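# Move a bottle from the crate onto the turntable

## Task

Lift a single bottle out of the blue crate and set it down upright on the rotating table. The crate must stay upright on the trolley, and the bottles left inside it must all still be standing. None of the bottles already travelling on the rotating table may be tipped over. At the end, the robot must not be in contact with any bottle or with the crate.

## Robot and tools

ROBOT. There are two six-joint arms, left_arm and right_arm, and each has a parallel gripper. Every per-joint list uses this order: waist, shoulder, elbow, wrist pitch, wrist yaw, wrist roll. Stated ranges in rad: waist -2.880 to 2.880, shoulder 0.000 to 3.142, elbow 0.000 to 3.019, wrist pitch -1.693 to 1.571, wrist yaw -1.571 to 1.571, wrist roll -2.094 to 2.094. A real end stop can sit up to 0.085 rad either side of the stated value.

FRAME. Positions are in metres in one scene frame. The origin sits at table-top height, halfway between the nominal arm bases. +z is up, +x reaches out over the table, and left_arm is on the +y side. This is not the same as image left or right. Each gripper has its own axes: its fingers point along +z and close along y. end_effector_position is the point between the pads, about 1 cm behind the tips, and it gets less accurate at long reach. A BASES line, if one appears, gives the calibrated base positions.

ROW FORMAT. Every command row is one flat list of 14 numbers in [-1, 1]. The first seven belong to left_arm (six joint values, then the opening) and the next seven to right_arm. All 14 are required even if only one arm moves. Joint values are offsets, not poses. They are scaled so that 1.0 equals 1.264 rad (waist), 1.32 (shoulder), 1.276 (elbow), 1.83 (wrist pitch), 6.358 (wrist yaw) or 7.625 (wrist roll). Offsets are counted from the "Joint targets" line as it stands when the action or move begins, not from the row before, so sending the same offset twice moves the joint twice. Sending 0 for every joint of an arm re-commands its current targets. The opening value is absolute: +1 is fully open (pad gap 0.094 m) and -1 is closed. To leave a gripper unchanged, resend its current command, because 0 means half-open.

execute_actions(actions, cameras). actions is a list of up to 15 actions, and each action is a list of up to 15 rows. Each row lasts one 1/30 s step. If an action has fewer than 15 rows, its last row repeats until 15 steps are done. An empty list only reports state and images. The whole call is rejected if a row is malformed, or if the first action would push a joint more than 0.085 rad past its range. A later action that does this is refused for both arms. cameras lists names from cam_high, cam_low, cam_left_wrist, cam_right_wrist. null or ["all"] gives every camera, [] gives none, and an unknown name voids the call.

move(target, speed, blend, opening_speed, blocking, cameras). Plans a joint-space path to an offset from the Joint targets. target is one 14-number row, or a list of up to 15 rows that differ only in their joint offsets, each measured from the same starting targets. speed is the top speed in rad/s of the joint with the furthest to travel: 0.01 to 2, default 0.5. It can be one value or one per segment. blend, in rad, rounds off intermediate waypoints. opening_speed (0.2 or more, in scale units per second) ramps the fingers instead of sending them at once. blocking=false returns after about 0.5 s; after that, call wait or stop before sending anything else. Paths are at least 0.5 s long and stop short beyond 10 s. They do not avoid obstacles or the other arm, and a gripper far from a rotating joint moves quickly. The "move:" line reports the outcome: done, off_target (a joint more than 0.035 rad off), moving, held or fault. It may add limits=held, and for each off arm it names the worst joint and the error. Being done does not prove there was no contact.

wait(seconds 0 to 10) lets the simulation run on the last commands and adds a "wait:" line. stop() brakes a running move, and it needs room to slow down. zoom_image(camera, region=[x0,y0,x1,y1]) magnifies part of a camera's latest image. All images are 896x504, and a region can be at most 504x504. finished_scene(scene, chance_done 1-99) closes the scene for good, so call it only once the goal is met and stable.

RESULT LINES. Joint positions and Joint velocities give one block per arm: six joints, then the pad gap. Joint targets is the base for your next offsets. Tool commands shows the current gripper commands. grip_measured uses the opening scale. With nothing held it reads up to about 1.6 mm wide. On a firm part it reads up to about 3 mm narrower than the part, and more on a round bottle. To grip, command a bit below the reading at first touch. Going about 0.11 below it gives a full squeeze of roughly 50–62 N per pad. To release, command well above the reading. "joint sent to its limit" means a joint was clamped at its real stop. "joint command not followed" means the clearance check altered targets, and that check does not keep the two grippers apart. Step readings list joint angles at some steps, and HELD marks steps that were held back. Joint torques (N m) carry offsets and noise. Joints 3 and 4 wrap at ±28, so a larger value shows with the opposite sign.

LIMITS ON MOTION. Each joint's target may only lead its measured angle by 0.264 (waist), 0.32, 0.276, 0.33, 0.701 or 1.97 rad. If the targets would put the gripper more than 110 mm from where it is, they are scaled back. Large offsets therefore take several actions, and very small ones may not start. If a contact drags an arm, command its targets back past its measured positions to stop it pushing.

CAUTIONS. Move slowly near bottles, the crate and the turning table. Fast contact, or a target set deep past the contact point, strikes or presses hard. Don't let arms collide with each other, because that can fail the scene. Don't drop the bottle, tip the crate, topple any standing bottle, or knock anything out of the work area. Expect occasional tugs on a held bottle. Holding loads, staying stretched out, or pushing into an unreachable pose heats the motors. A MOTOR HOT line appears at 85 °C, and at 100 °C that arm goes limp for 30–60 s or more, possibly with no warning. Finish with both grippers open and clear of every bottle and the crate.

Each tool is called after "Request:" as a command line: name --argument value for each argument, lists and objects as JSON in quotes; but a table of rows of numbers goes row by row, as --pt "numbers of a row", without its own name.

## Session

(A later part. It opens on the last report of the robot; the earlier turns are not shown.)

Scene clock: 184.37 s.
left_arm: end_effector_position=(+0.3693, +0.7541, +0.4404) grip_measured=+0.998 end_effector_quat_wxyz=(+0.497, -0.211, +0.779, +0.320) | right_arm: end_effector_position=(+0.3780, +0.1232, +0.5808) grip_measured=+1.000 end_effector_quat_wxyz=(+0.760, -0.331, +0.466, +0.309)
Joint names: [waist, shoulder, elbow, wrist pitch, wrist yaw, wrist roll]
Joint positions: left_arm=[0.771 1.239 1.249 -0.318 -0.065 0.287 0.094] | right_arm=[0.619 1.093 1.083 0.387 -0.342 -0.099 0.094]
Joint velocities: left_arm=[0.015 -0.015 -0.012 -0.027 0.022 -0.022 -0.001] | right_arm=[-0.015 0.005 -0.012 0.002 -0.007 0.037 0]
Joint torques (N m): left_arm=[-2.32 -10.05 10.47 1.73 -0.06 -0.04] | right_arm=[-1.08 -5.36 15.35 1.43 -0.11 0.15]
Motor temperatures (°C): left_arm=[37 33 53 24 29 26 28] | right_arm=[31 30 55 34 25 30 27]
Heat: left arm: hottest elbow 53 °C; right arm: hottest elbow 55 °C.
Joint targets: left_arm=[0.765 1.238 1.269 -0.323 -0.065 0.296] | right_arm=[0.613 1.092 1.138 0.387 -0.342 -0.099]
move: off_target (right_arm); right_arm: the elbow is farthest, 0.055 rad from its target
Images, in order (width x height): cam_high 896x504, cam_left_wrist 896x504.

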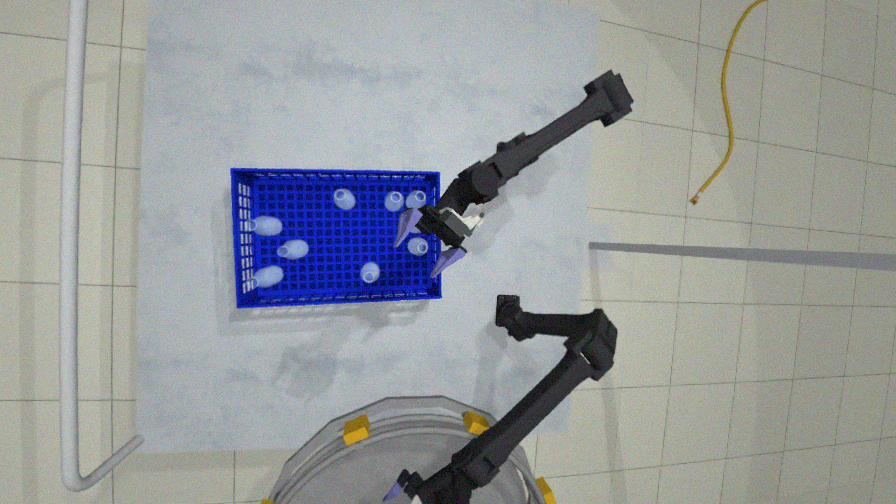

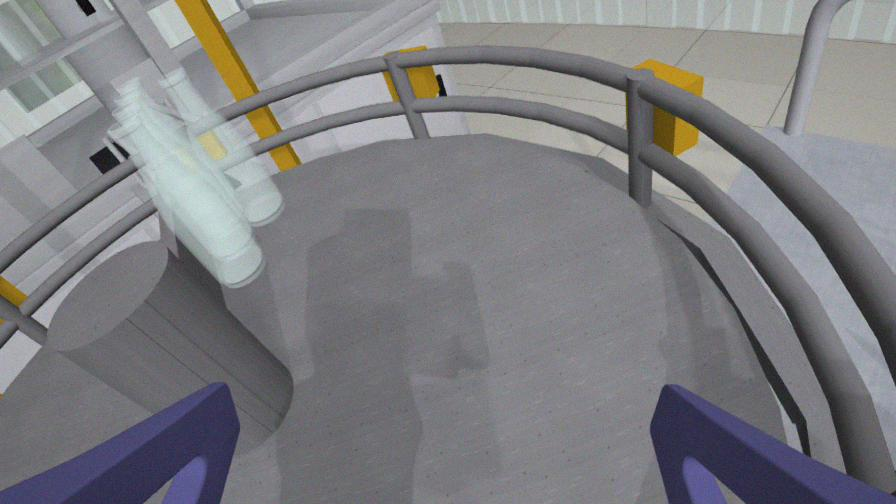

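Request:
move --target '[0, 0, 0, 0, 0, -0.0388, 1, 0.2223, -0.0697, 0.8323, -0.9, 0.054, 0.013, 1]' --speed 1.0 --cameras '["cam_left_wrist", "cam_right_wrist"]'

Request:
move --target '[-0.1582, 0, 0, 0, 0, 0, 1, 0, 0, 0, 0, 0, 0, 1]' --speed 0.8 --cameras '["cam_left_wrist"]'

Scene clock: 192.13 s.
left_arm: end_effector_position=(+0.3693, +0.7541, +0.4404) grip_measured=+0.998 end_effector_quat_wxyz=(+0.536, -0.316, +0.742, +0.248) | right_arm: end_effector_position=(+0.1661, -0.0216, +0.8214) grip_measured=+1.000 end_effector_quat_wxyz=(+0.616, -0.323, +0.657, +0.291)
Joint names: [waist, shoulder, elbow, wrist pitch, wrist yaw, wrist roll]
Joint positions: left_arm=[0.771 1.239 1.249 -0.318 -0.065 0.011 0.094] | right_arm=[0.879 0.995 2.18 -1.256 -0.001 -0.016 0.094]
Joint velocities: left_arm=[-0.005 0.005 -0.002 0.007 0.022 -0.022 -0.001] | right_arm=[-0.005 0.005 0.007 -0.002 -0.022 0.007 0]
Joint torques (N m): left_arm=[-2.02 -10.58 10.45 1.66 -0.04 -0.21] | right_arm=[0.62 1.14 7.23 1.51 -0.09 0.3]
Motor temperatures (°C): left_arm=[37 32 53 24 28 26 28] | right_arm=[31 30 55 34 25 30 27]
Heat: left arm: hottest elbow 53 °C; right arm: hottest elbow 55 °C.
Joint targets: left_arm=[0.765 1.238 1.269 -0.323 -0.065 0.000] | right_arm=[0.894 1.000 2.200 -1.260 0.001 0.000]
move: done
Images, in order (width x height): cam_left_wrist 896x504, cam_right_wrist 896x504.

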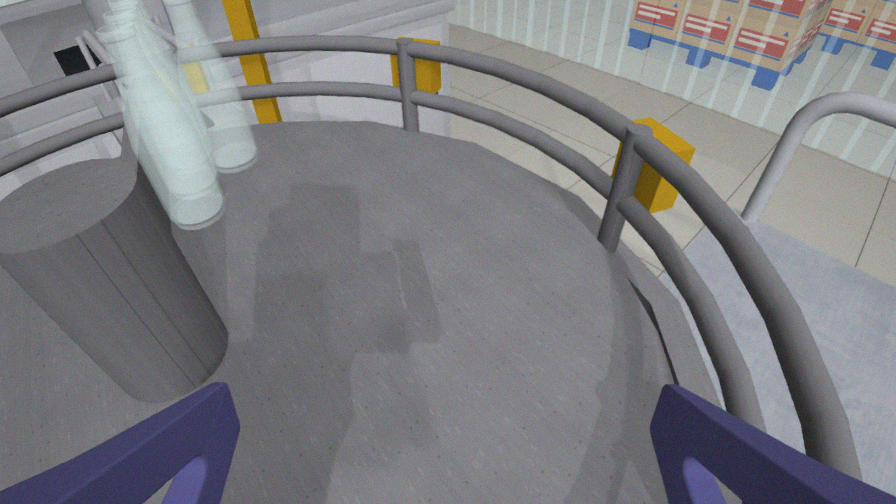

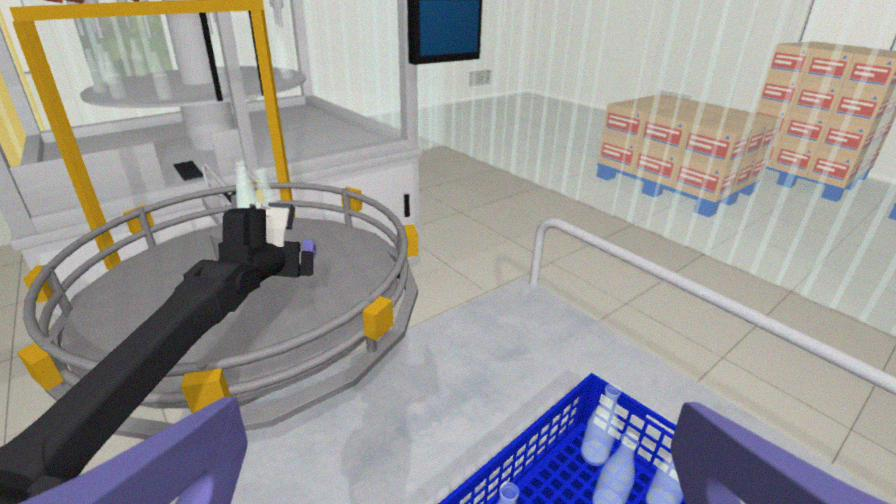

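Scene clock: 193.00 s.
left_arm: end_effector_position=(+0.4469, +0.6582, +0.4403) grip_measured=+0.999 end_effector_quat_wxyz=(+0.560, -0.236, +0.772, +0.189) | right_arm: end_effector_position=(+0.1661, -0.0216, +0.8214) grip_measured=+1.000 end_effector_quat_wxyz=(+0.616, -0.323, +0.657, +0.292)
Joint names: [waist, shoulder, elbow, wrist pitch, wrist yaw, wrist roll]
Joint positions: left_arm=[0.558 1.239 1.249 -0.318 -0.064 0.01 0.094] | right_arm=[0.879 0.995 2.18 -1.256 -0.001 -0.015 0.094]
Joint velocities: left_arm=[-0.005 -0.015 -0.002 -0.002 -0.066 0.037 -0.001] | right_arm=[-0.015 -0.015 0.002 -0.012 -0.022 -0.051 0]
Joint torques (N m): left_arm=[-1.44 -10.29 10.5 1.88 -0.11 -0.22] | right_arm=[0.62 1.14 7.24 1.52 -0.09 0.3]
Motor temperatures (°C): left_arm=[37 32 53 24 28 26 28] | right_arm=[31 30 55 34 25 30 27]
Heat: left arm: hottest elbow 53 °C; right arm: hottest elbow 55 °C.
Joint targets: left_arm=[0.565 1.238 1.269 -0.323 -0.065 0.000] | right_arm=[0.894 1.000 2.200 -1.260 0.001 0.000]
move: done
Images, in order (width x height): cam_left_wrist 896x504.

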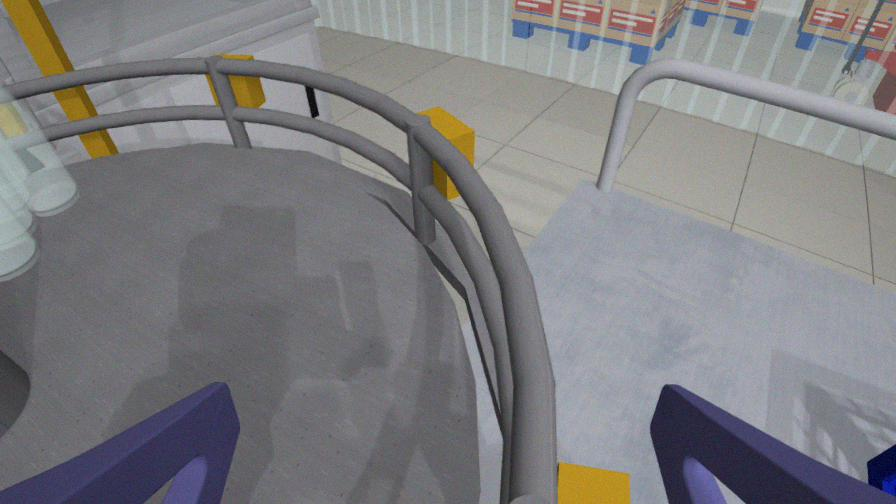

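Request:
move --target '[-0.6527, -0.1235, -0.0784, -0.2956, 0.0102, 0, 1, 0, 0, 0, 0, 0, 0, 1]' --speed 0.9 --cameras '["cam_left_wrist", "cam_right_wrist", "cam_high"]'

Scene clock: 234.97 s.
left_arm: end_effector_position=(+0.4053, +0.2234, +0.3534) grip_measured=+0.999 end_effector_quat_wxyz=(+0.381, +0.126, +0.915, -0.048) | right_arm: end_effector_position=(+0.1661, -0.0216, +0.8214) grip_measured=+1.000 end_effector_quat_wxyz=(+0.616, -0.323, +0.657, +0.292)
Joint names: [waist, shoulder, elbow, wrist pitch, wrist yaw, wrist roll]
Joint positions: left_arm=[-0.262 1.086 1.163 -0.859 -0.001 0.009 0.094] | right_arm=[0.879 0.995 2.18 -1.256 -0.001 -0.015 0.094]
Joint velocities: left_arm=[0.005 -0.005 0.007 -0.012 -0.007 0.007 0] | right_arm=[-0.015 -0.015 -0.007 0.012 -0.037 -0.081 0]
Joint torques (N m): left_arm=[-1.96 -8.18 9.31 1.29 0.03 -0.21] | right_arm=[0.62 1.14 7.21 1.51 -0.09 0.3]
Motor temperatures (°C): left_arm=[37 32 54 24 28 26 27] | right_arm=[31 30 46 33 25 29 26]
Heat: left arm: hottest elbow 54 °C; right arm: hottest elbow 46 °C.
Joint targets: left_arm=[-0.260 1.075 1.168 -0.864 0.000 0.000] | right_arm=[0.894 1.000 2.200 -1.260 0.001 0.000]
move: done
Images, in order (width x height): cam_high 896x504, cam_left_wrist 896x504, cam_right_wrist 896x504.

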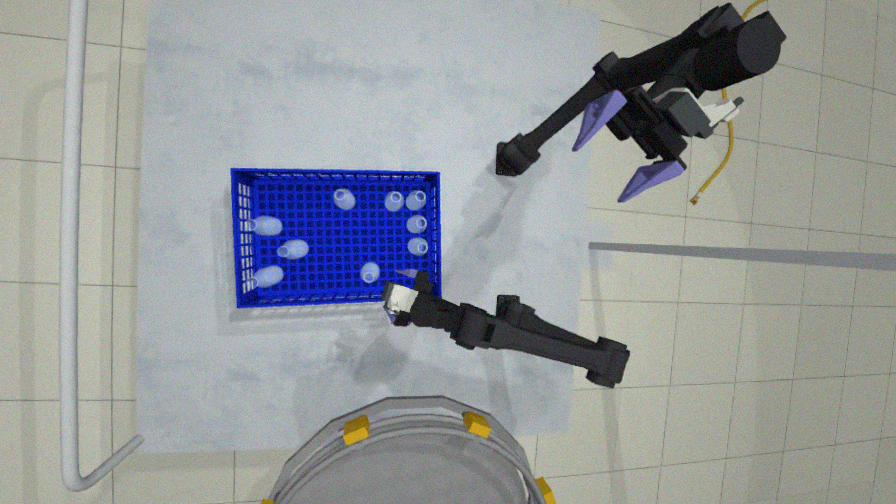

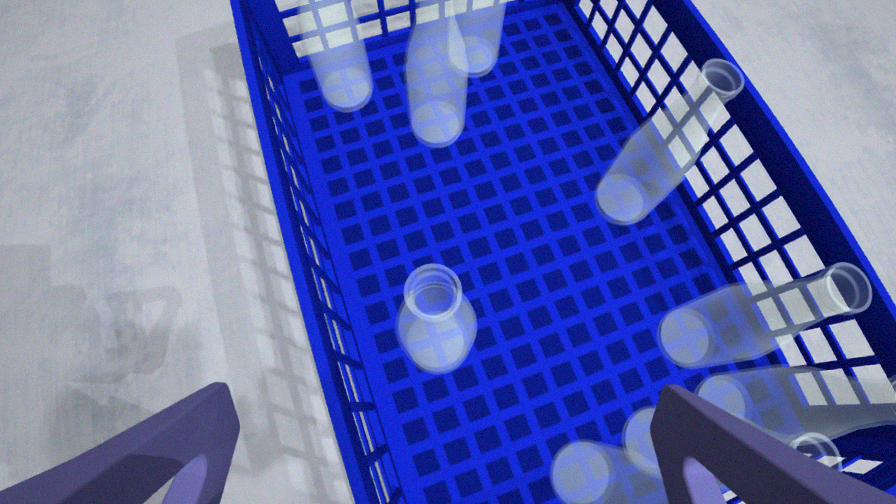

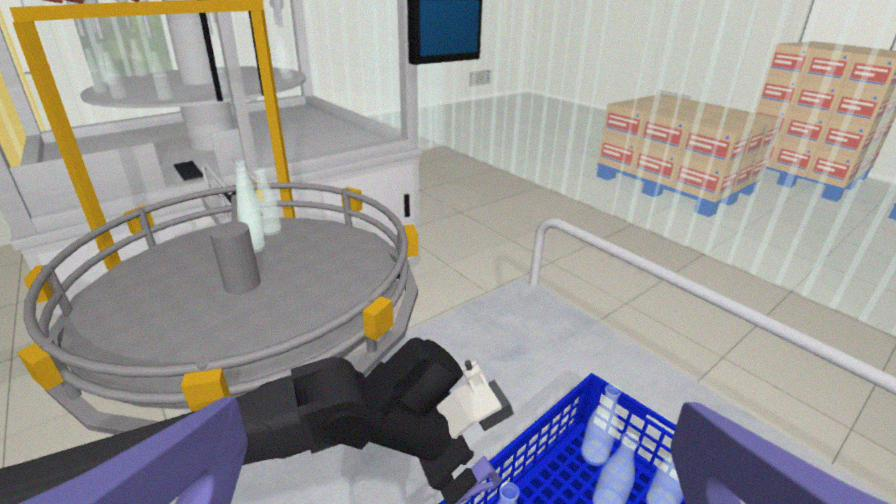

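Request:
move --target '[0.0146, 0.1378, -0.1845, 0.2262, 0, 0, 0.4, 0, 0, 0, 0, 0, 0, 1]' --speed 0.5 --cameras '["cam_left_wrist", "cam_low"]'

Scene clock: 272.30 s.
left_arm: end_effector_position=(+0.4471, +0.2190, +0.2106) grip_measured=+0.402 end_effector_quat_wxyz=(+0.374, +0.120, +0.919, -0.045) | right_arm: end_effector_position=(+0.1661, -0.0216, +0.8214) grip_measured=+1.000 end_effector_quat_wxyz=(+0.616, -0.323, +0.657, +0.292)
Joint names: [waist, shoulder, elbow, wrist pitch, wrist yaw, wrist roll]
Joint positions: left_arm=[-0.249 1.257 0.924 -0.466 -0.001 0.009 0.066] | right_arm=[0.879 0.995 2.18 -1.256 -0.001 -0.015 0.094]
Joint velocities: left_arm=[0.015 -0.005 -0.012 -0.002 0.037 -0.051 0.001] | right_arm=[-0.015 -0.005 -0.007 0.012 0.066 -0.081 0]
Joint torques (N m): left_arm=[-1.79 -9.41 9.09 2.19 0.05 -0.24] | right_arm=[0.62 1.2 7.23 1.51 -0.09 0.29]
Motor temperatures (°C): left_arm=[37 32 49 24 27 26 27] | right_arm=[30 29 42 33 25 29 26]
Heat: left arm: hottest elbow 49 °C; right arm: hottest elbow 42 °C.
Joint targets: left_arm=[-0.242 1.257 0.933 -0.450 0.000 0.000] | right_arm=[0.894 1.000 2.200 -1.260 0.001 0.000]
move: done
Images, in order (width x height): cam_low 896x504, cam_left_wrist 896x504.

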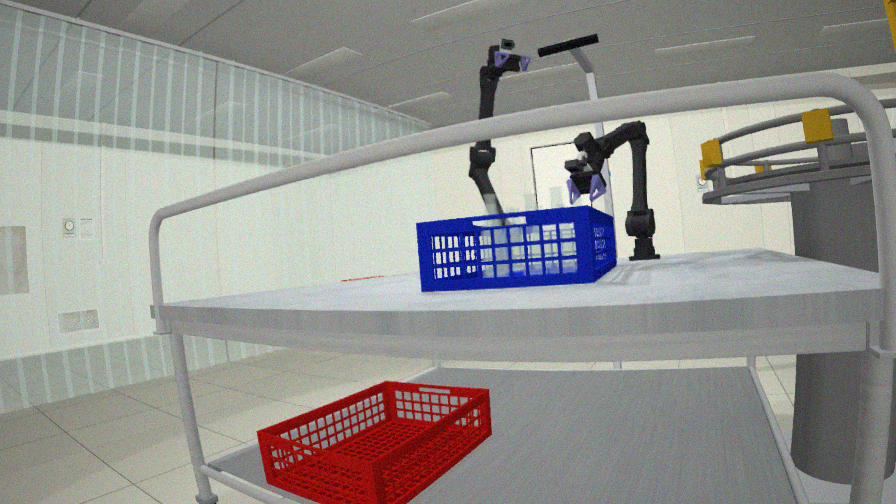

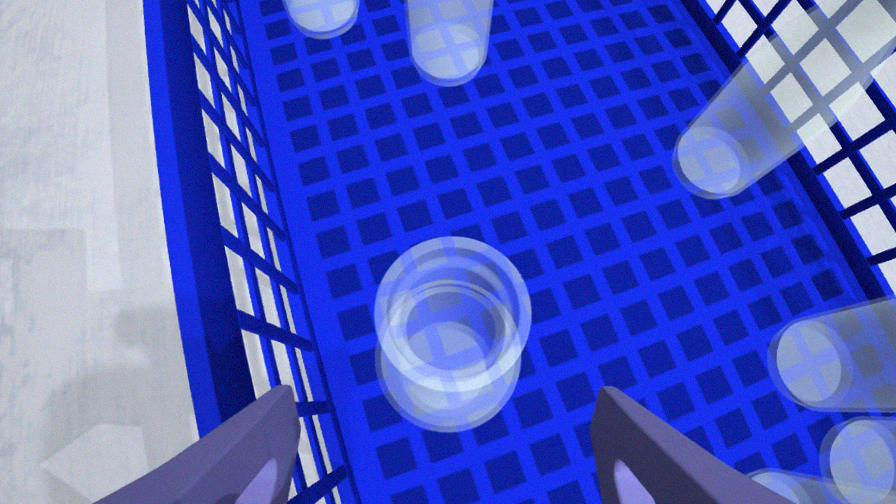

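Request:
zoom_image --camera "cam_left_wrist" --region '[320, 210, 580, 460]'

Request:
zoom_image --camera "cam_low" --region '[400, 120, 680, 310]'

Scaled by 1.938 from the camera's 896x504 image, which has a finer 1280x720 frame.

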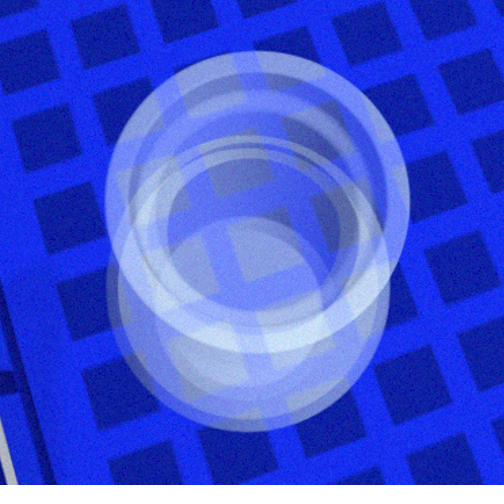

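Scaled by 1.800 from the camera's 896x504 image, which has a finer 1280x720 frame.

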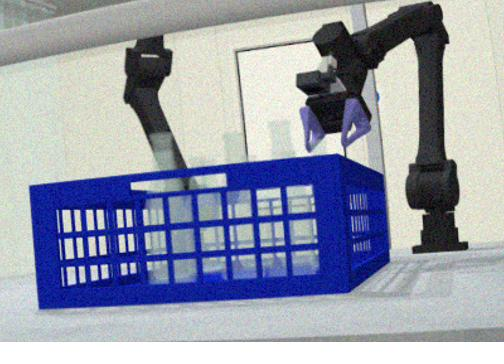

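Request:
move --target '[0, 0.0402, 0.0059, 0.0219, 0, 0, 0.4, 0, 0, 0, 0, 0, 0, 1]' --speed 0.3 --cameras '["cam_left_wrist"]'

Request:
zoom_image --camera "cam_left_wrist" --region '[270, 200, 622, 504]'

Scene clock: 312.93 s.
left_arm: end_effector_position=(+0.4575, +0.2163, +0.1930) grip_measured=+0.402 end_effector_quat_wxyz=(+0.369, +0.120, +0.920, -0.044) | right_arm: end_effector_position=(+0.1661, -0.0216, +0.8214) grip_measured=+1.000 end_effector_quat_wxyz=(+0.616, -0.323, +0.657, +0.292)
Joint names: [waist, shoulder, elbow, wrist pitch, wrist yaw, wrist roll]
Joint positions: left_arm=[-0.249 1.308 0.924 -0.426 -0.001 0.009 0.066] | right_arm=[0.879 0.995 2.18 -1.256 -0.001 -0.015 0.094]
Joint velocities: left_arm=[-0.015 -0.015 -0.022 -0.002 -0.007 -0.007 0.001] | right_arm=[0.005 -0.024 -0.007 0.007 -0.022 0.022 0]
Joint torques (N m): left_arm=[-1.32 -9.99 9.44 2.26 0.08 -0.2] | right_arm=[0.62 1.2 7.24 1.52 -0.09 0.29]
Motor temperatures (°C): left_arm=[36 31 51 24 27 25 26] | right_arm=[30 29 40 32 24 28 25]
Heat: left arm: hottest elbow 51 °C; right arm: hottest elbow 40 °C.
Joint targets: left_arm=[-0.242 1.310 0.941 -0.410 0.000 0.000] | right_arm=[0.894 1.000 2.200 -1.260 0.001 0.000]
move: done
Images, in order (width x height): cam_left_wrist 896x504.

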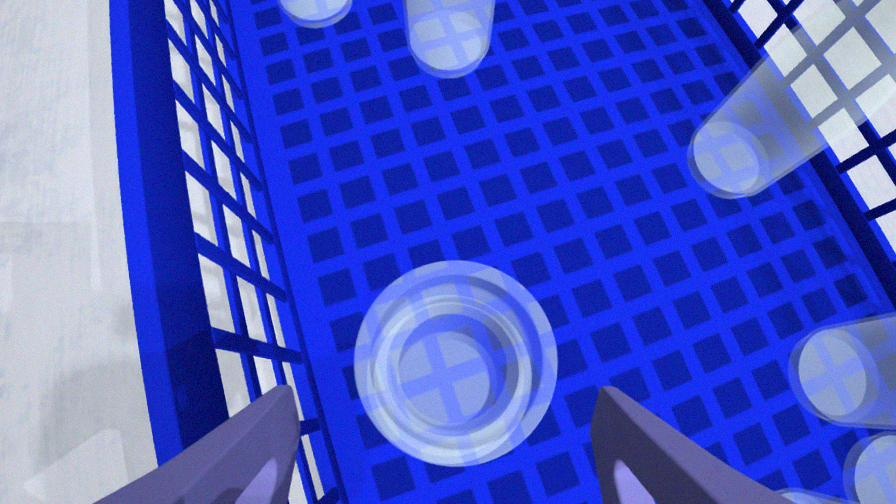

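Scaled by 1.432 from the camera's 896x504 image, which has a finer 1280x720 frame.

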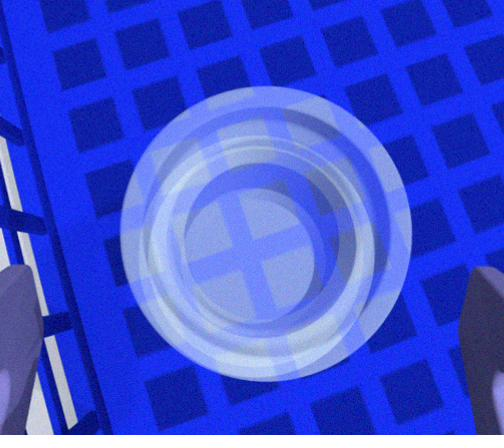

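Request:
move --target '[0, 0.0152, 0.0059, 0.0071, 0, 0, 0.4, 0, 0, 0, 0, 0, 0, 1]' --speed 0.3 --cameras '[]'

Request:
move --target '[0, 0, 0, 0, 0, 0, -0.15, 0, 0, 0, 0, 0, 0, 1]' --opening_speed 0.8 --cameras '["cam_left_wrist"]'

Request:
zoom_image --camera "cam_left_wrist" --region '[270, 200, 622, 504]'

Scene clock: 335.80 s.
left_arm: end_effector_position=(+0.4607, +0.2155, +0.1872) grip_measured=+0.402 end_effector_quat_wxyz=(+0.368, +0.121, +0.921, -0.044) | right_arm: end_effector_position=(+0.1661, -0.0216, +0.8214) grip_measured=+1.000 end_effector_quat_wxyz=(+0.616, -0.323, +0.657, +0.292)
Joint names: [waist, shoulder, elbow, wrist pitch, wrist yaw, wrist roll]
Joint positions: left_arm=[-0.249 1.324 0.924 -0.412 -0.001 0.009 0.066] | right_arm=[0.879 0.995 2.18 -1.256 -0.001 -0.015 0.094]
Joint velocities: left_arm=[0.015 -0.005 0.012 0.007 0.007 -0.022 0.001] | right_arm=[-0.005 0.024 -0.002 0.012 0.007 -0.022 0]
Joint torques (N m): left_arm=[-1.03 -9.7 9.77 2.15 0.05 -0.2] | right_arm=[0.62 1.14 7.24 1.51 -0.09 0.29]
Motor temperatures (°C): left_arm=[36 32 52 24 27 25 26] | right_arm=[30 29 40 32 24 28 25]
Heat: left arm: hottest elbow 52 °C; right arm: hottest elbow 40 °C.
Joint targets: left_arm=[-0.242 1.330 0.948 -0.397 0.000 0.000] | right_arm=[0.894 1.000 2.200 -1.260 0.001 0.000]
move: done
No camera images: "cameras" was empty.

Scene clock: 336.87 s.
left_arm: end_effector_position=(+0.4607, +0.2155, +0.1872) grip_measured=-0.147 end_effector_quat_wxyz=(+0.368, +0.121, +0.921, -0.044) | right_arm: end_effector_position=(+0.1661, -0.0216, +0.8214) grip_measured=+1.000 end_effector_quat_wxyz=(+0.616, -0.323, +0.657, +0.292)
Joint names: [waist, shoulder, elbow, wrist pitch, wrist yaw, wrist roll]
Joint positions: left_arm=[-0.249 1.324 0.924 -0.412 -0.001 0.009 0.04] | right_arm=[0.879 0.995 2.18 -1.256 -0.001 -0.015 0.094]
Joint velocities: left_arm=[-0.005 0.005 -0.012 0.017 -0.037 -0.037 0] | right_arm=[-0.005 -0.015 0.012 0.012 -0.11 0.022 0]
Joint torques (N m): left_arm=[-1.08 -9.82 9.83 2.25 0.03 -0.23] | right_arm=[0.62 1.14 7.23 1.51 -0.09 0.29]
Motor temperatures (°C): left_arm=[36 32 52 24 27 25 26] | right_arm=[30 29 40 32 24 28 25]
Heat: left arm: hottest elbow 52 °C; right arm: hottest elbow 40 °C.
Joint targets: left_arm=[-0.242 1.330 0.948 -0.397 0.000 0.000] | right_arm=[0.894 1.000 2.200 -1.260 0.001 0.000]
move: done
Images, in order (width x height): cam_left_wrist 896x504.

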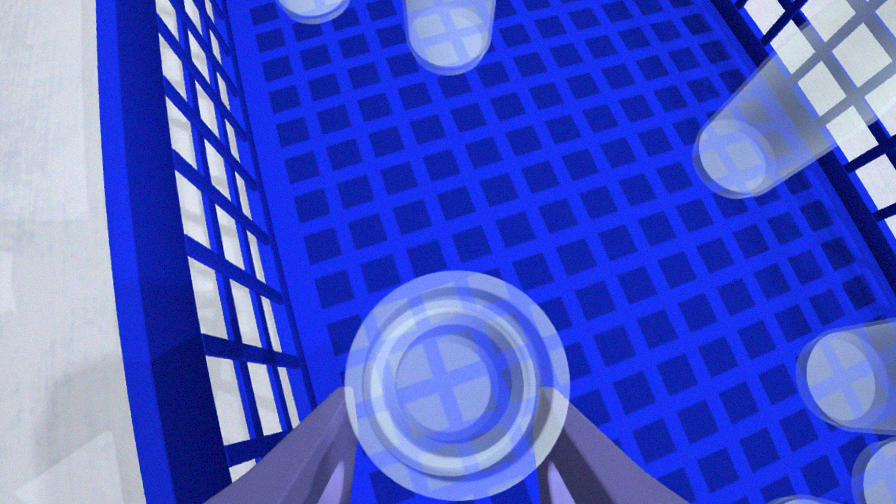

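Scaled by 1.432 from the camera's 896x504 image, which has a finer 1280x720 frame.

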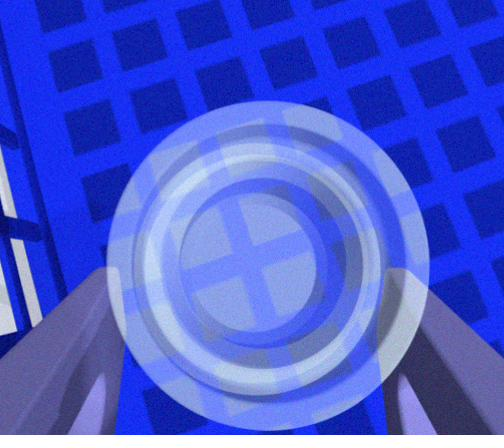

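Request:
move --target '[0, 0, 0, 0, 0, 0, -0.6, 0, 0, 0, 0, 0, 0, 1]' --opening_speed 0.6 --cameras '["cam_left_wrist"]'

Request:
zoom_image --camera "cam_left_wrist" --region '[270, 200, 622, 504]'

Scene clock: 342.33 s.
left_arm: end_effector_position=(+0.4607, +0.2155, +0.1872) grip_measured=-0.419 end_effector_quat_wxyz=(+0.368, +0.120, +0.921, -0.044) | right_arm: end_effector_position=(+0.1661, -0.0216, +0.8214) grip_measured=+1.000 end_effector_quat_wxyz=(+0.616, -0.323, +0.657, +0.292)
Joint names: [waist, shoulder, elbow, wrist pitch, wrist yaw, wrist roll]
Joint positions: left_arm=[-0.249 1.324 0.924 -0.412 -0.001 0.008 0.027] | right_arm=[0.879 0.995 2.18 -1.256 -0.001 -0.015 0.094]
Joint velocities: left_arm=[-0.005 -0.005 -0.007 -0.002 -0.022 0.037 -0.001] | right_arm=[0.005 -0.015 0.002 0.022 0.007 0.066 0]
Joint torques (N m): left_arm=[-0.85 -10.05 9.83 2.14 0.04 -0.19] | right_arm=[0.62 1.2 7.23 1.52 -0.1 0.29]
Motor temperatures (°C): left_arm=[36 32 52 24 27 25 26] | right_arm=[30 29 40 32 24 28 25]
Heat: left arm: hottest elbow 52 °C; right arm: hottest elbow 40 °C.
Joint targets: left_arm=[-0.242 1.330 0.948 -0.397 0.000 0.000] | right_arm=[0.894 1.000 2.200 -1.260 0.001 0.000]
move: done
Images, in order (width x height): cam_left_wrist 896x504.

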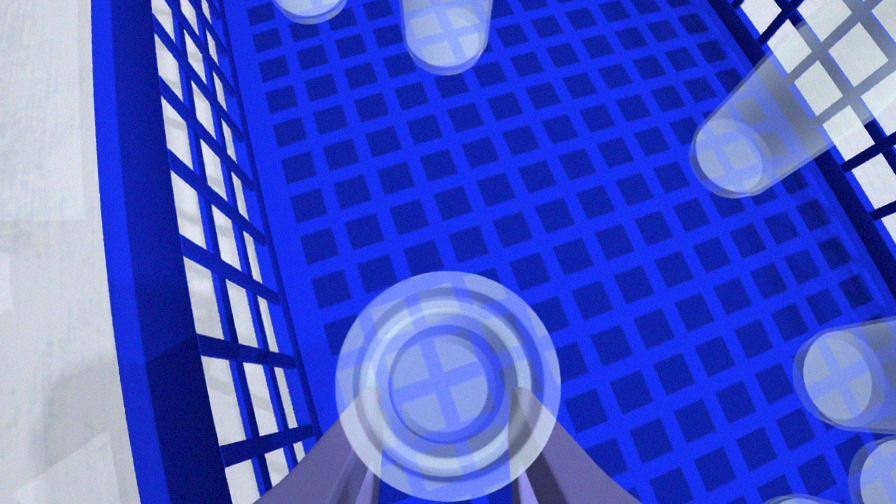

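Scaled by 1.432 from the camera's 896x504 image, which has a finer 1280x720 frame.

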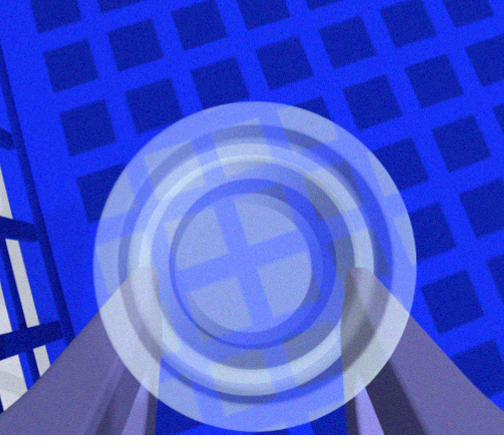

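Request:
execute_actions --actions '[]' --cameras '["cam_left_wrist", "cam_right_wrist"]'

Scene clock: 370.27 s.
left_arm: end_effector_position=(+0.4607, +0.2155, +0.1872) grip_measured=-0.420 end_effector_quat_wxyz=(+0.368, +0.120, +0.921, -0.044) | right_arm: end_effector_position=(+0.1661, -0.0216, +0.8214) grip_measured=+1.000 end_effector_quat_wxyz=(+0.616, -0.323, +0.657, +0.292)
Joint names: [waist, shoulder, elbow, wrist pitch, wrist yaw, wrist roll]
Joint positions: left_arm=[-0.249 1.324 0.924 -0.412 -0.001 0.008 0.027] | right_arm=[0.879 0.995 2.18 -1.256 -0.001 -0.015 0.094]
Joint velocities: left_arm=[0.005 -0.005 0.007 -0.007 -0.051 0.007 -0.001] | right_arm=[-0.005 -0.005 -0.007 0.007 -0.022 0.022 0]
Joint torques (N m): left_arm=[-1.61 -9.58 9.84 2.24 0.04 -0.2] | right_arm=[0.62 1.14 7.24 1.52 -0.09 0.29]
Motor temperatures (°C): left_arm=[36 32 53 24 26 25 27] | right_arm=[30 28 39 32 24 28 25]
Heat: left arm: hottest elbow 53 °C; right arm: hottest elbow 39 °C.
Joint targets: left_arm=[-0.242 1.330 0.948 -0.397 0.000 0.000] | right_arm=[0.894 1.000 2.200 -1.260 0.001 0.000]
Tool commands: left_gripper/opening=-0.6 right_gripper/opening=+1.0
Images, in order (width x height): cam_left_wrist 896x504, cam_right_wrist 896x504.

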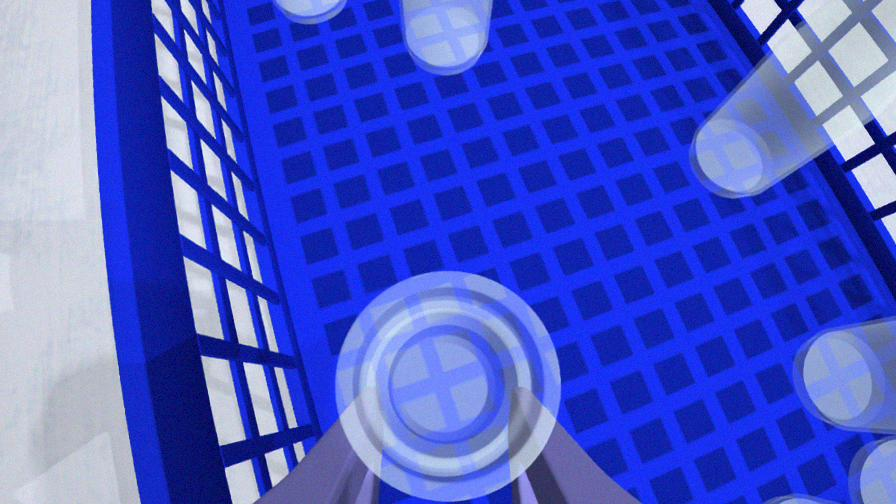

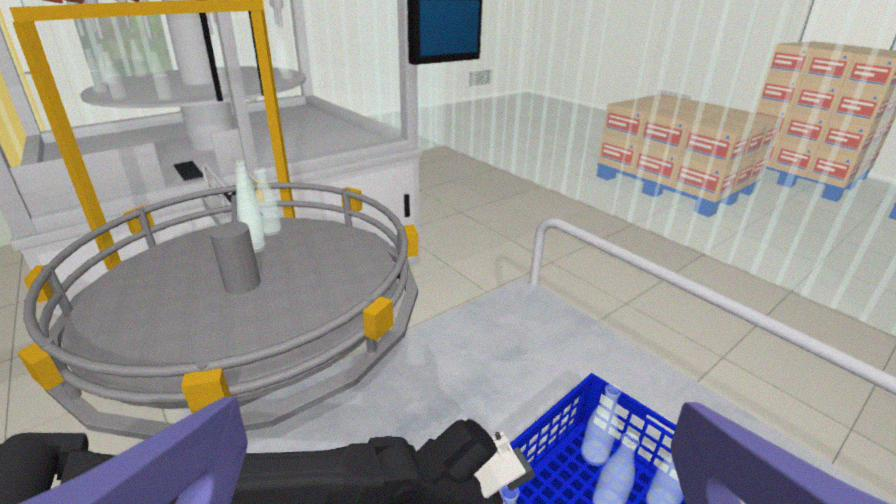

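Request:
zoom_image --camera "cam_right_wrist" --region '[0, 130, 450, 440]'

Request:
zoom_image --camera "cam_right_wrist" --region '[170, 140, 330, 300]'

Scaled by 1.120 from the camera's 896x504 image, which has a finer 1280x720 frame.

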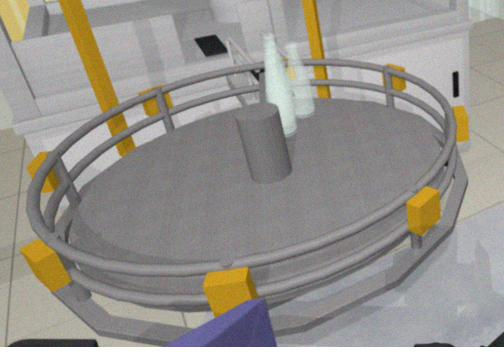

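Scaled by 3.150 from the camera's 896x504 image, which has a finer 1280x720 frame.

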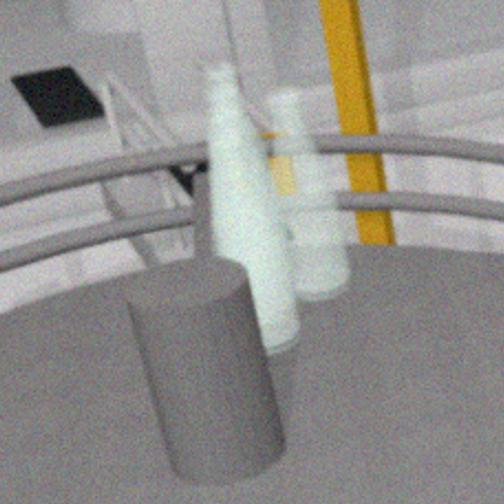

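Request:
move --target '[0, -0.0412, 0.0909, -0.1005, 0, 0, -0.6, 0, 0, 0, 0, 0, 0, 1.0]' --speed 0.3 --cameras '["cam_left_wrist", "cam_high"]'

Scene clock: 417.43 s.
left_arm: end_effector_position=(+0.4497, +0.2183, +0.2062) grip_measured=-0.421 end_effector_quat_wxyz=(+0.330, +0.122, +0.935, -0.040) | right_arm: end_effector_position=(+0.1661, -0.0216, +0.8214) grip_measured=+1.000 end_effector_quat_wxyz=(+0.616, -0.323, +0.657, +0.292)
Joint names: [waist, shoulder, elbow, wrist pitch, wrist yaw, wrist roll]
Joint positions: left_arm=[-0.249 1.302 0.993 -0.584 -0.001 0.008 0.027] | right_arm=[0.879 0.995 2.18 -1.256 -0.001 -0.015 0.094]
Joint velocities: left_arm=[-0.024 -0.015 0.002 -0.012 0.007 -0.037 0] | right_arm=[0.005 -0.005 -0.002 0.002 0.037 -0.037 0]
Joint torques (N m): left_arm=[-0.62 -12.1 13.37 1.63 0.03 -0.19] | right_arm=[0.62 1.26 7.23 1.51 -0.09 0.29]
Motor temperatures (°C): left_arm=[36 32 54 24 26 25 28] | right_arm=[29 28 39 31 24 27 24]
Heat: left arm: hottest elbow 54 °C; right arm: hottest elbow 39 °C.
Joint targets: left_arm=[-0.242 1.276 1.064 -0.581 0.000 0.000] | right_arm=[0.894 1.000 2.200 -1.260 0.001 0.000]
move: off_target (left_arm); left_arm: the elbow is farthest, 0.071 rad from its target
Images, in order (width x height): cam_high 896x504, cam_left_wrist 896x504.

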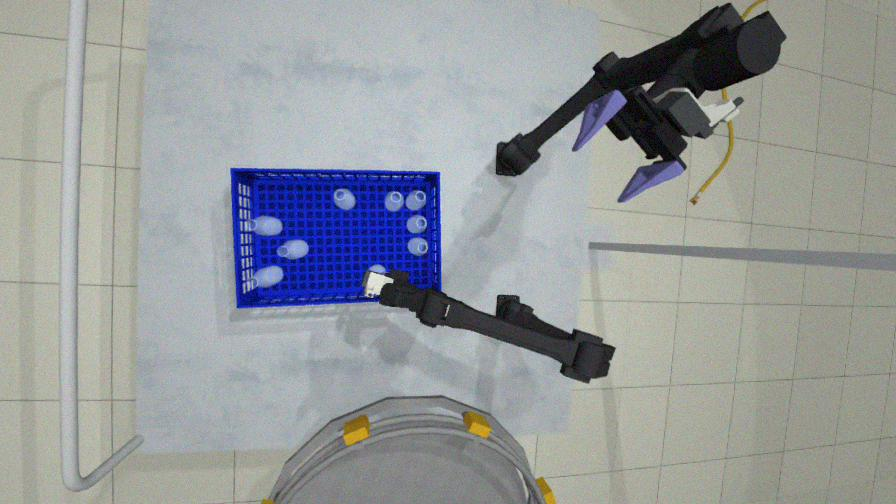

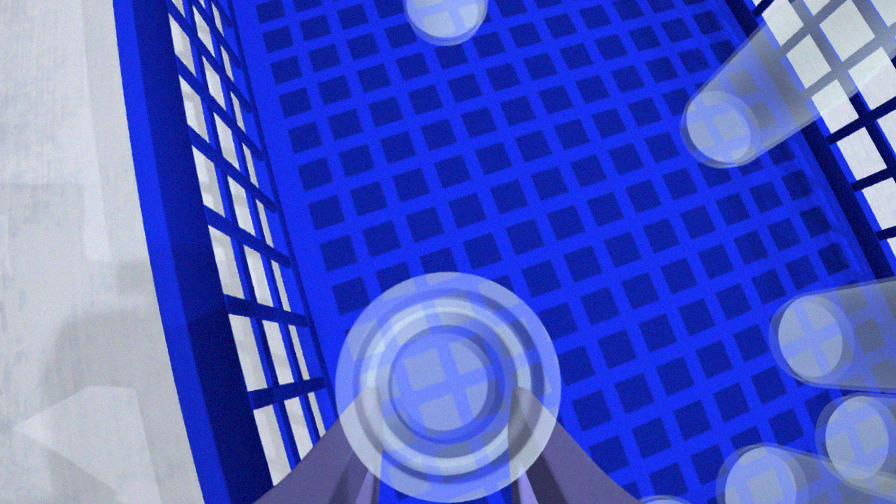

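Request:
move --pt "0 -0.0386 0.1332 -0.076 0 0 -0.6 0 0 0 0 0 0 1.0" --pt "0 -0.0394 0.2555 -0.1623 0 0 -0.6 0 0 0 0 0 0 1.0" --speed 0.35 --blend '[0.05, 0]' --cameras '["cam_left_wrist", "cam_right_wrist"]'

Scene clock: 436.13 s.
left_arm: end_effector_position=(+0.4606, +0.2155, +0.3592) grip_measured=-0.421 end_effector_quat_wxyz=(+0.368, +0.120, +0.921, -0.044) | right_arm: end_effector_position=(+0.1661, -0.0216, +0.8214) grip_measured=+1.000 end_effector_quat_wxyz=(+0.616, -0.323, +0.657, +0.292)
Joint names: [waist, shoulder, elbow, wrist pitch, wrist yaw, wrist roll]
Joint positions: left_arm=[-0.249 1.247 1.317 -0.882 -0.001 0.008 0.027] | right_arm=[0.879 0.995 2.18 -1.256 -0.001 -0.015 0.094]
Joint velocities: left_arm=[-0.005 -0.005 0.007 -0.007 -0.037 0.022 0] | right_arm=[-0.015 -0.015 0.002 -0.007 -0.066 0.007 0]
Joint torques (N m): left_arm=[-0.97 -11.4 14.05 1.65 0.06 -0.21] | right_arm=[0.62 1.2 7.23 1.52 -0.09 0.29]
Motor temperatures (°C): left_arm=[36 33 58 24 26 25 28] | right_arm=[29 28 39 31 24 27 24]
Heat: left arm: hottest elbow 58 °C; right arm: hottest elbow 39 °C.
Joint targets: left_arm=[-0.242 1.224 1.390 -0.878 0.000 0.000] | right_arm=[0.894 1.000 2.200 -1.260 0.001 0.000]
move: off_target (left_arm); left_arm: the elbow is farthest, 0.073 rad from its target
Images, in order (width x height): cam_left_wrist 896x504, cam_right_wrist 896x504.

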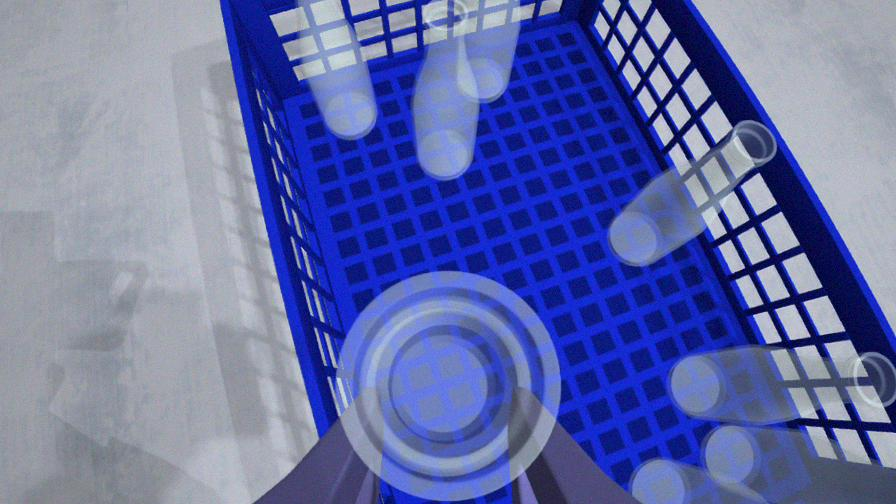

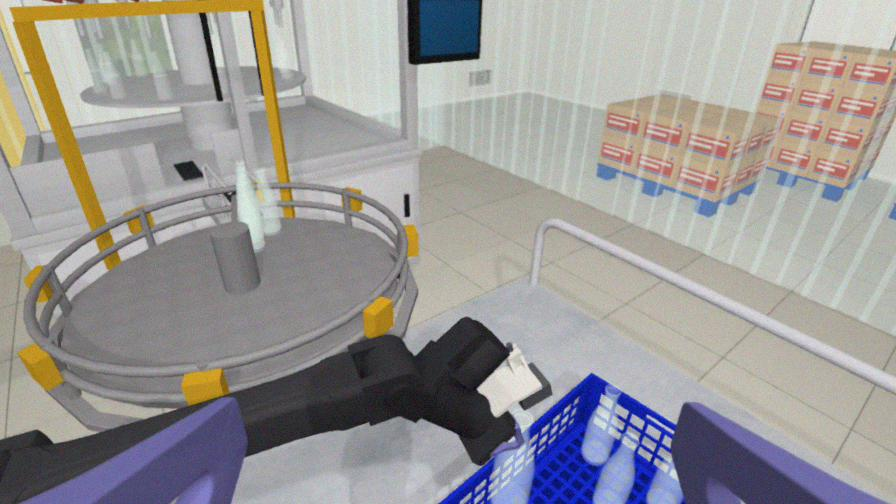

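Request:
move --pt "0 0.0189 0.1411 -0.0863 0 0 -0.6 0 0 0 0 0 0 1.0" --pt "0.1559 0.025 0.366 -0.2404 0 0 -0.6 0 0 0 0 0 0 1.0" --pt "0.3932 0.0811 0.6207 -0.3798 0 0 -0.6 0 0 0 0 0 0 1.0" --pt "0.8204 0.0811 0.6207 -0.3798 0 0 -0.6 0 0 0 0 0 0 1.0" --speed 0.6 --blend '[0.08, 0.08, 0.08, 0]' --cameras '["cam_left_wrist", "cam_right_wrist", "cam_high"]'

Scene clock: 467.33 s.
left_arm: end_effector_position=(+0.2726, +0.6613, +0.6080) grip_measured=-0.421 end_effector_quat_wxyz=(+0.348, -0.355, +0.855, +0.148) | right_arm: end_effector_position=(+0.1661, -0.0216, +0.8214) grip_measured=+1.000 end_effector_quat_wxyz=(+0.616, -0.323, +0.657, +0.292)
Joint names: [waist, shoulder, elbow, wrist pitch, wrist yaw, wrist roll]
Joint positions: left_arm=[0.797 1.34 2.121 -1.577 -0.002 0.008 0.027] | right_arm=[0.879 0.995 2.18 -1.256 -0.001 -0.015 0.094]
Joint velocities: left_arm=[0.015 -0.005 -0.002 0.002 -0.022 -0.051 0] | right_arm=[0.005 0.015 -0.012 -0.022 -0.051 -0.037 0]
Joint torques (N m): left_arm=[-2.08 -8.94 11.06 1.72 0.05 -0.24] | right_arm=[0.67 1.14 7.24 1.52 -0.09 0.29]
Motor temperatures (°C): left_arm=[35 32 62 24 26 25 29] | right_arm=[29 28 39 31 24 27 24]
Heat: left arm: hottest elbow 62 °C; right arm: hottest elbow 39 °C.
Joint targets: left_arm=[0.796 1.331 2.182 -1.573 0.000 0.000] | right_arm=[0.894 1.000 2.200 -1.260 0.001 0.000]
move: off_target (left_arm); left_arm: the elbow is farthest, 0.061 rad from its target
Images, in order (width x height): cam_high 896x504, cam_left_wrist 896x504, cam_right_wrist 896x504.

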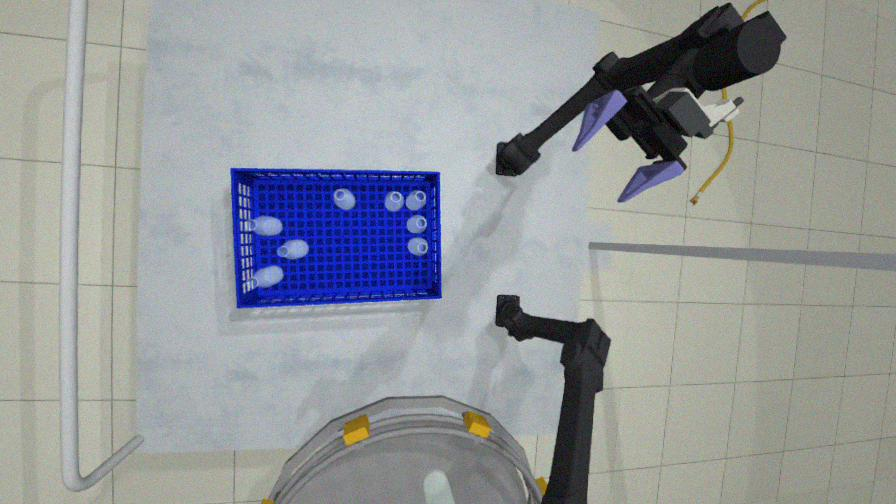

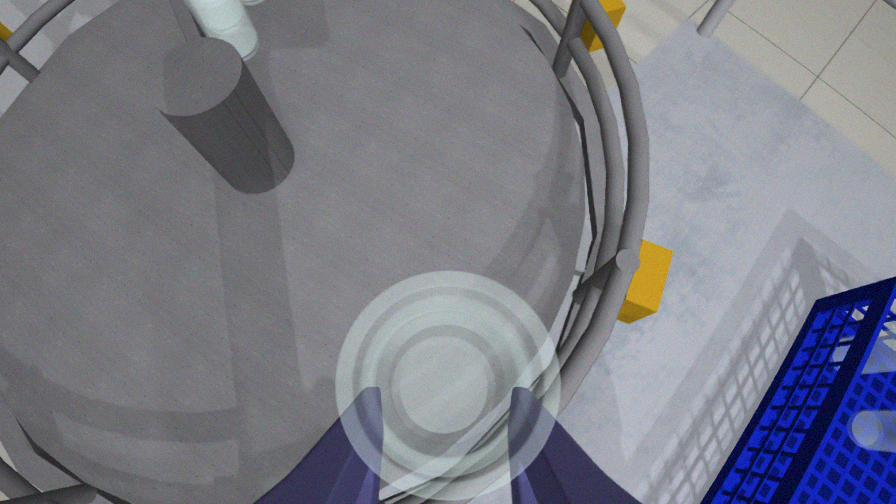

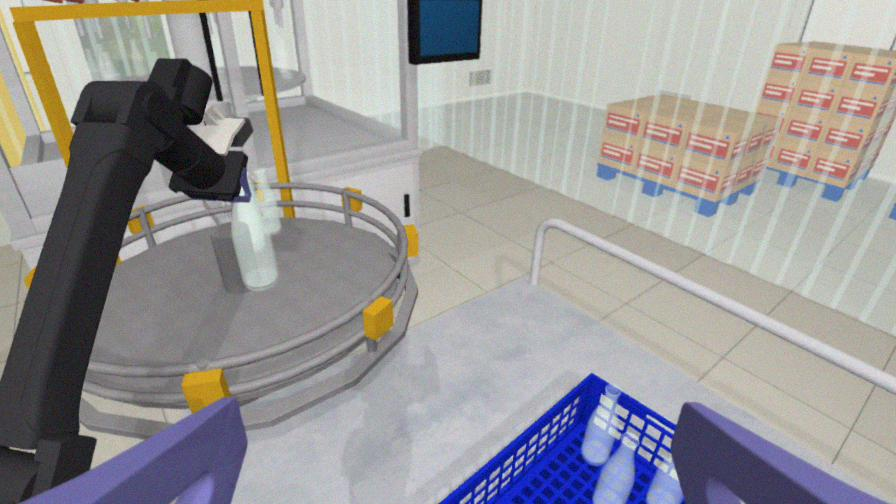

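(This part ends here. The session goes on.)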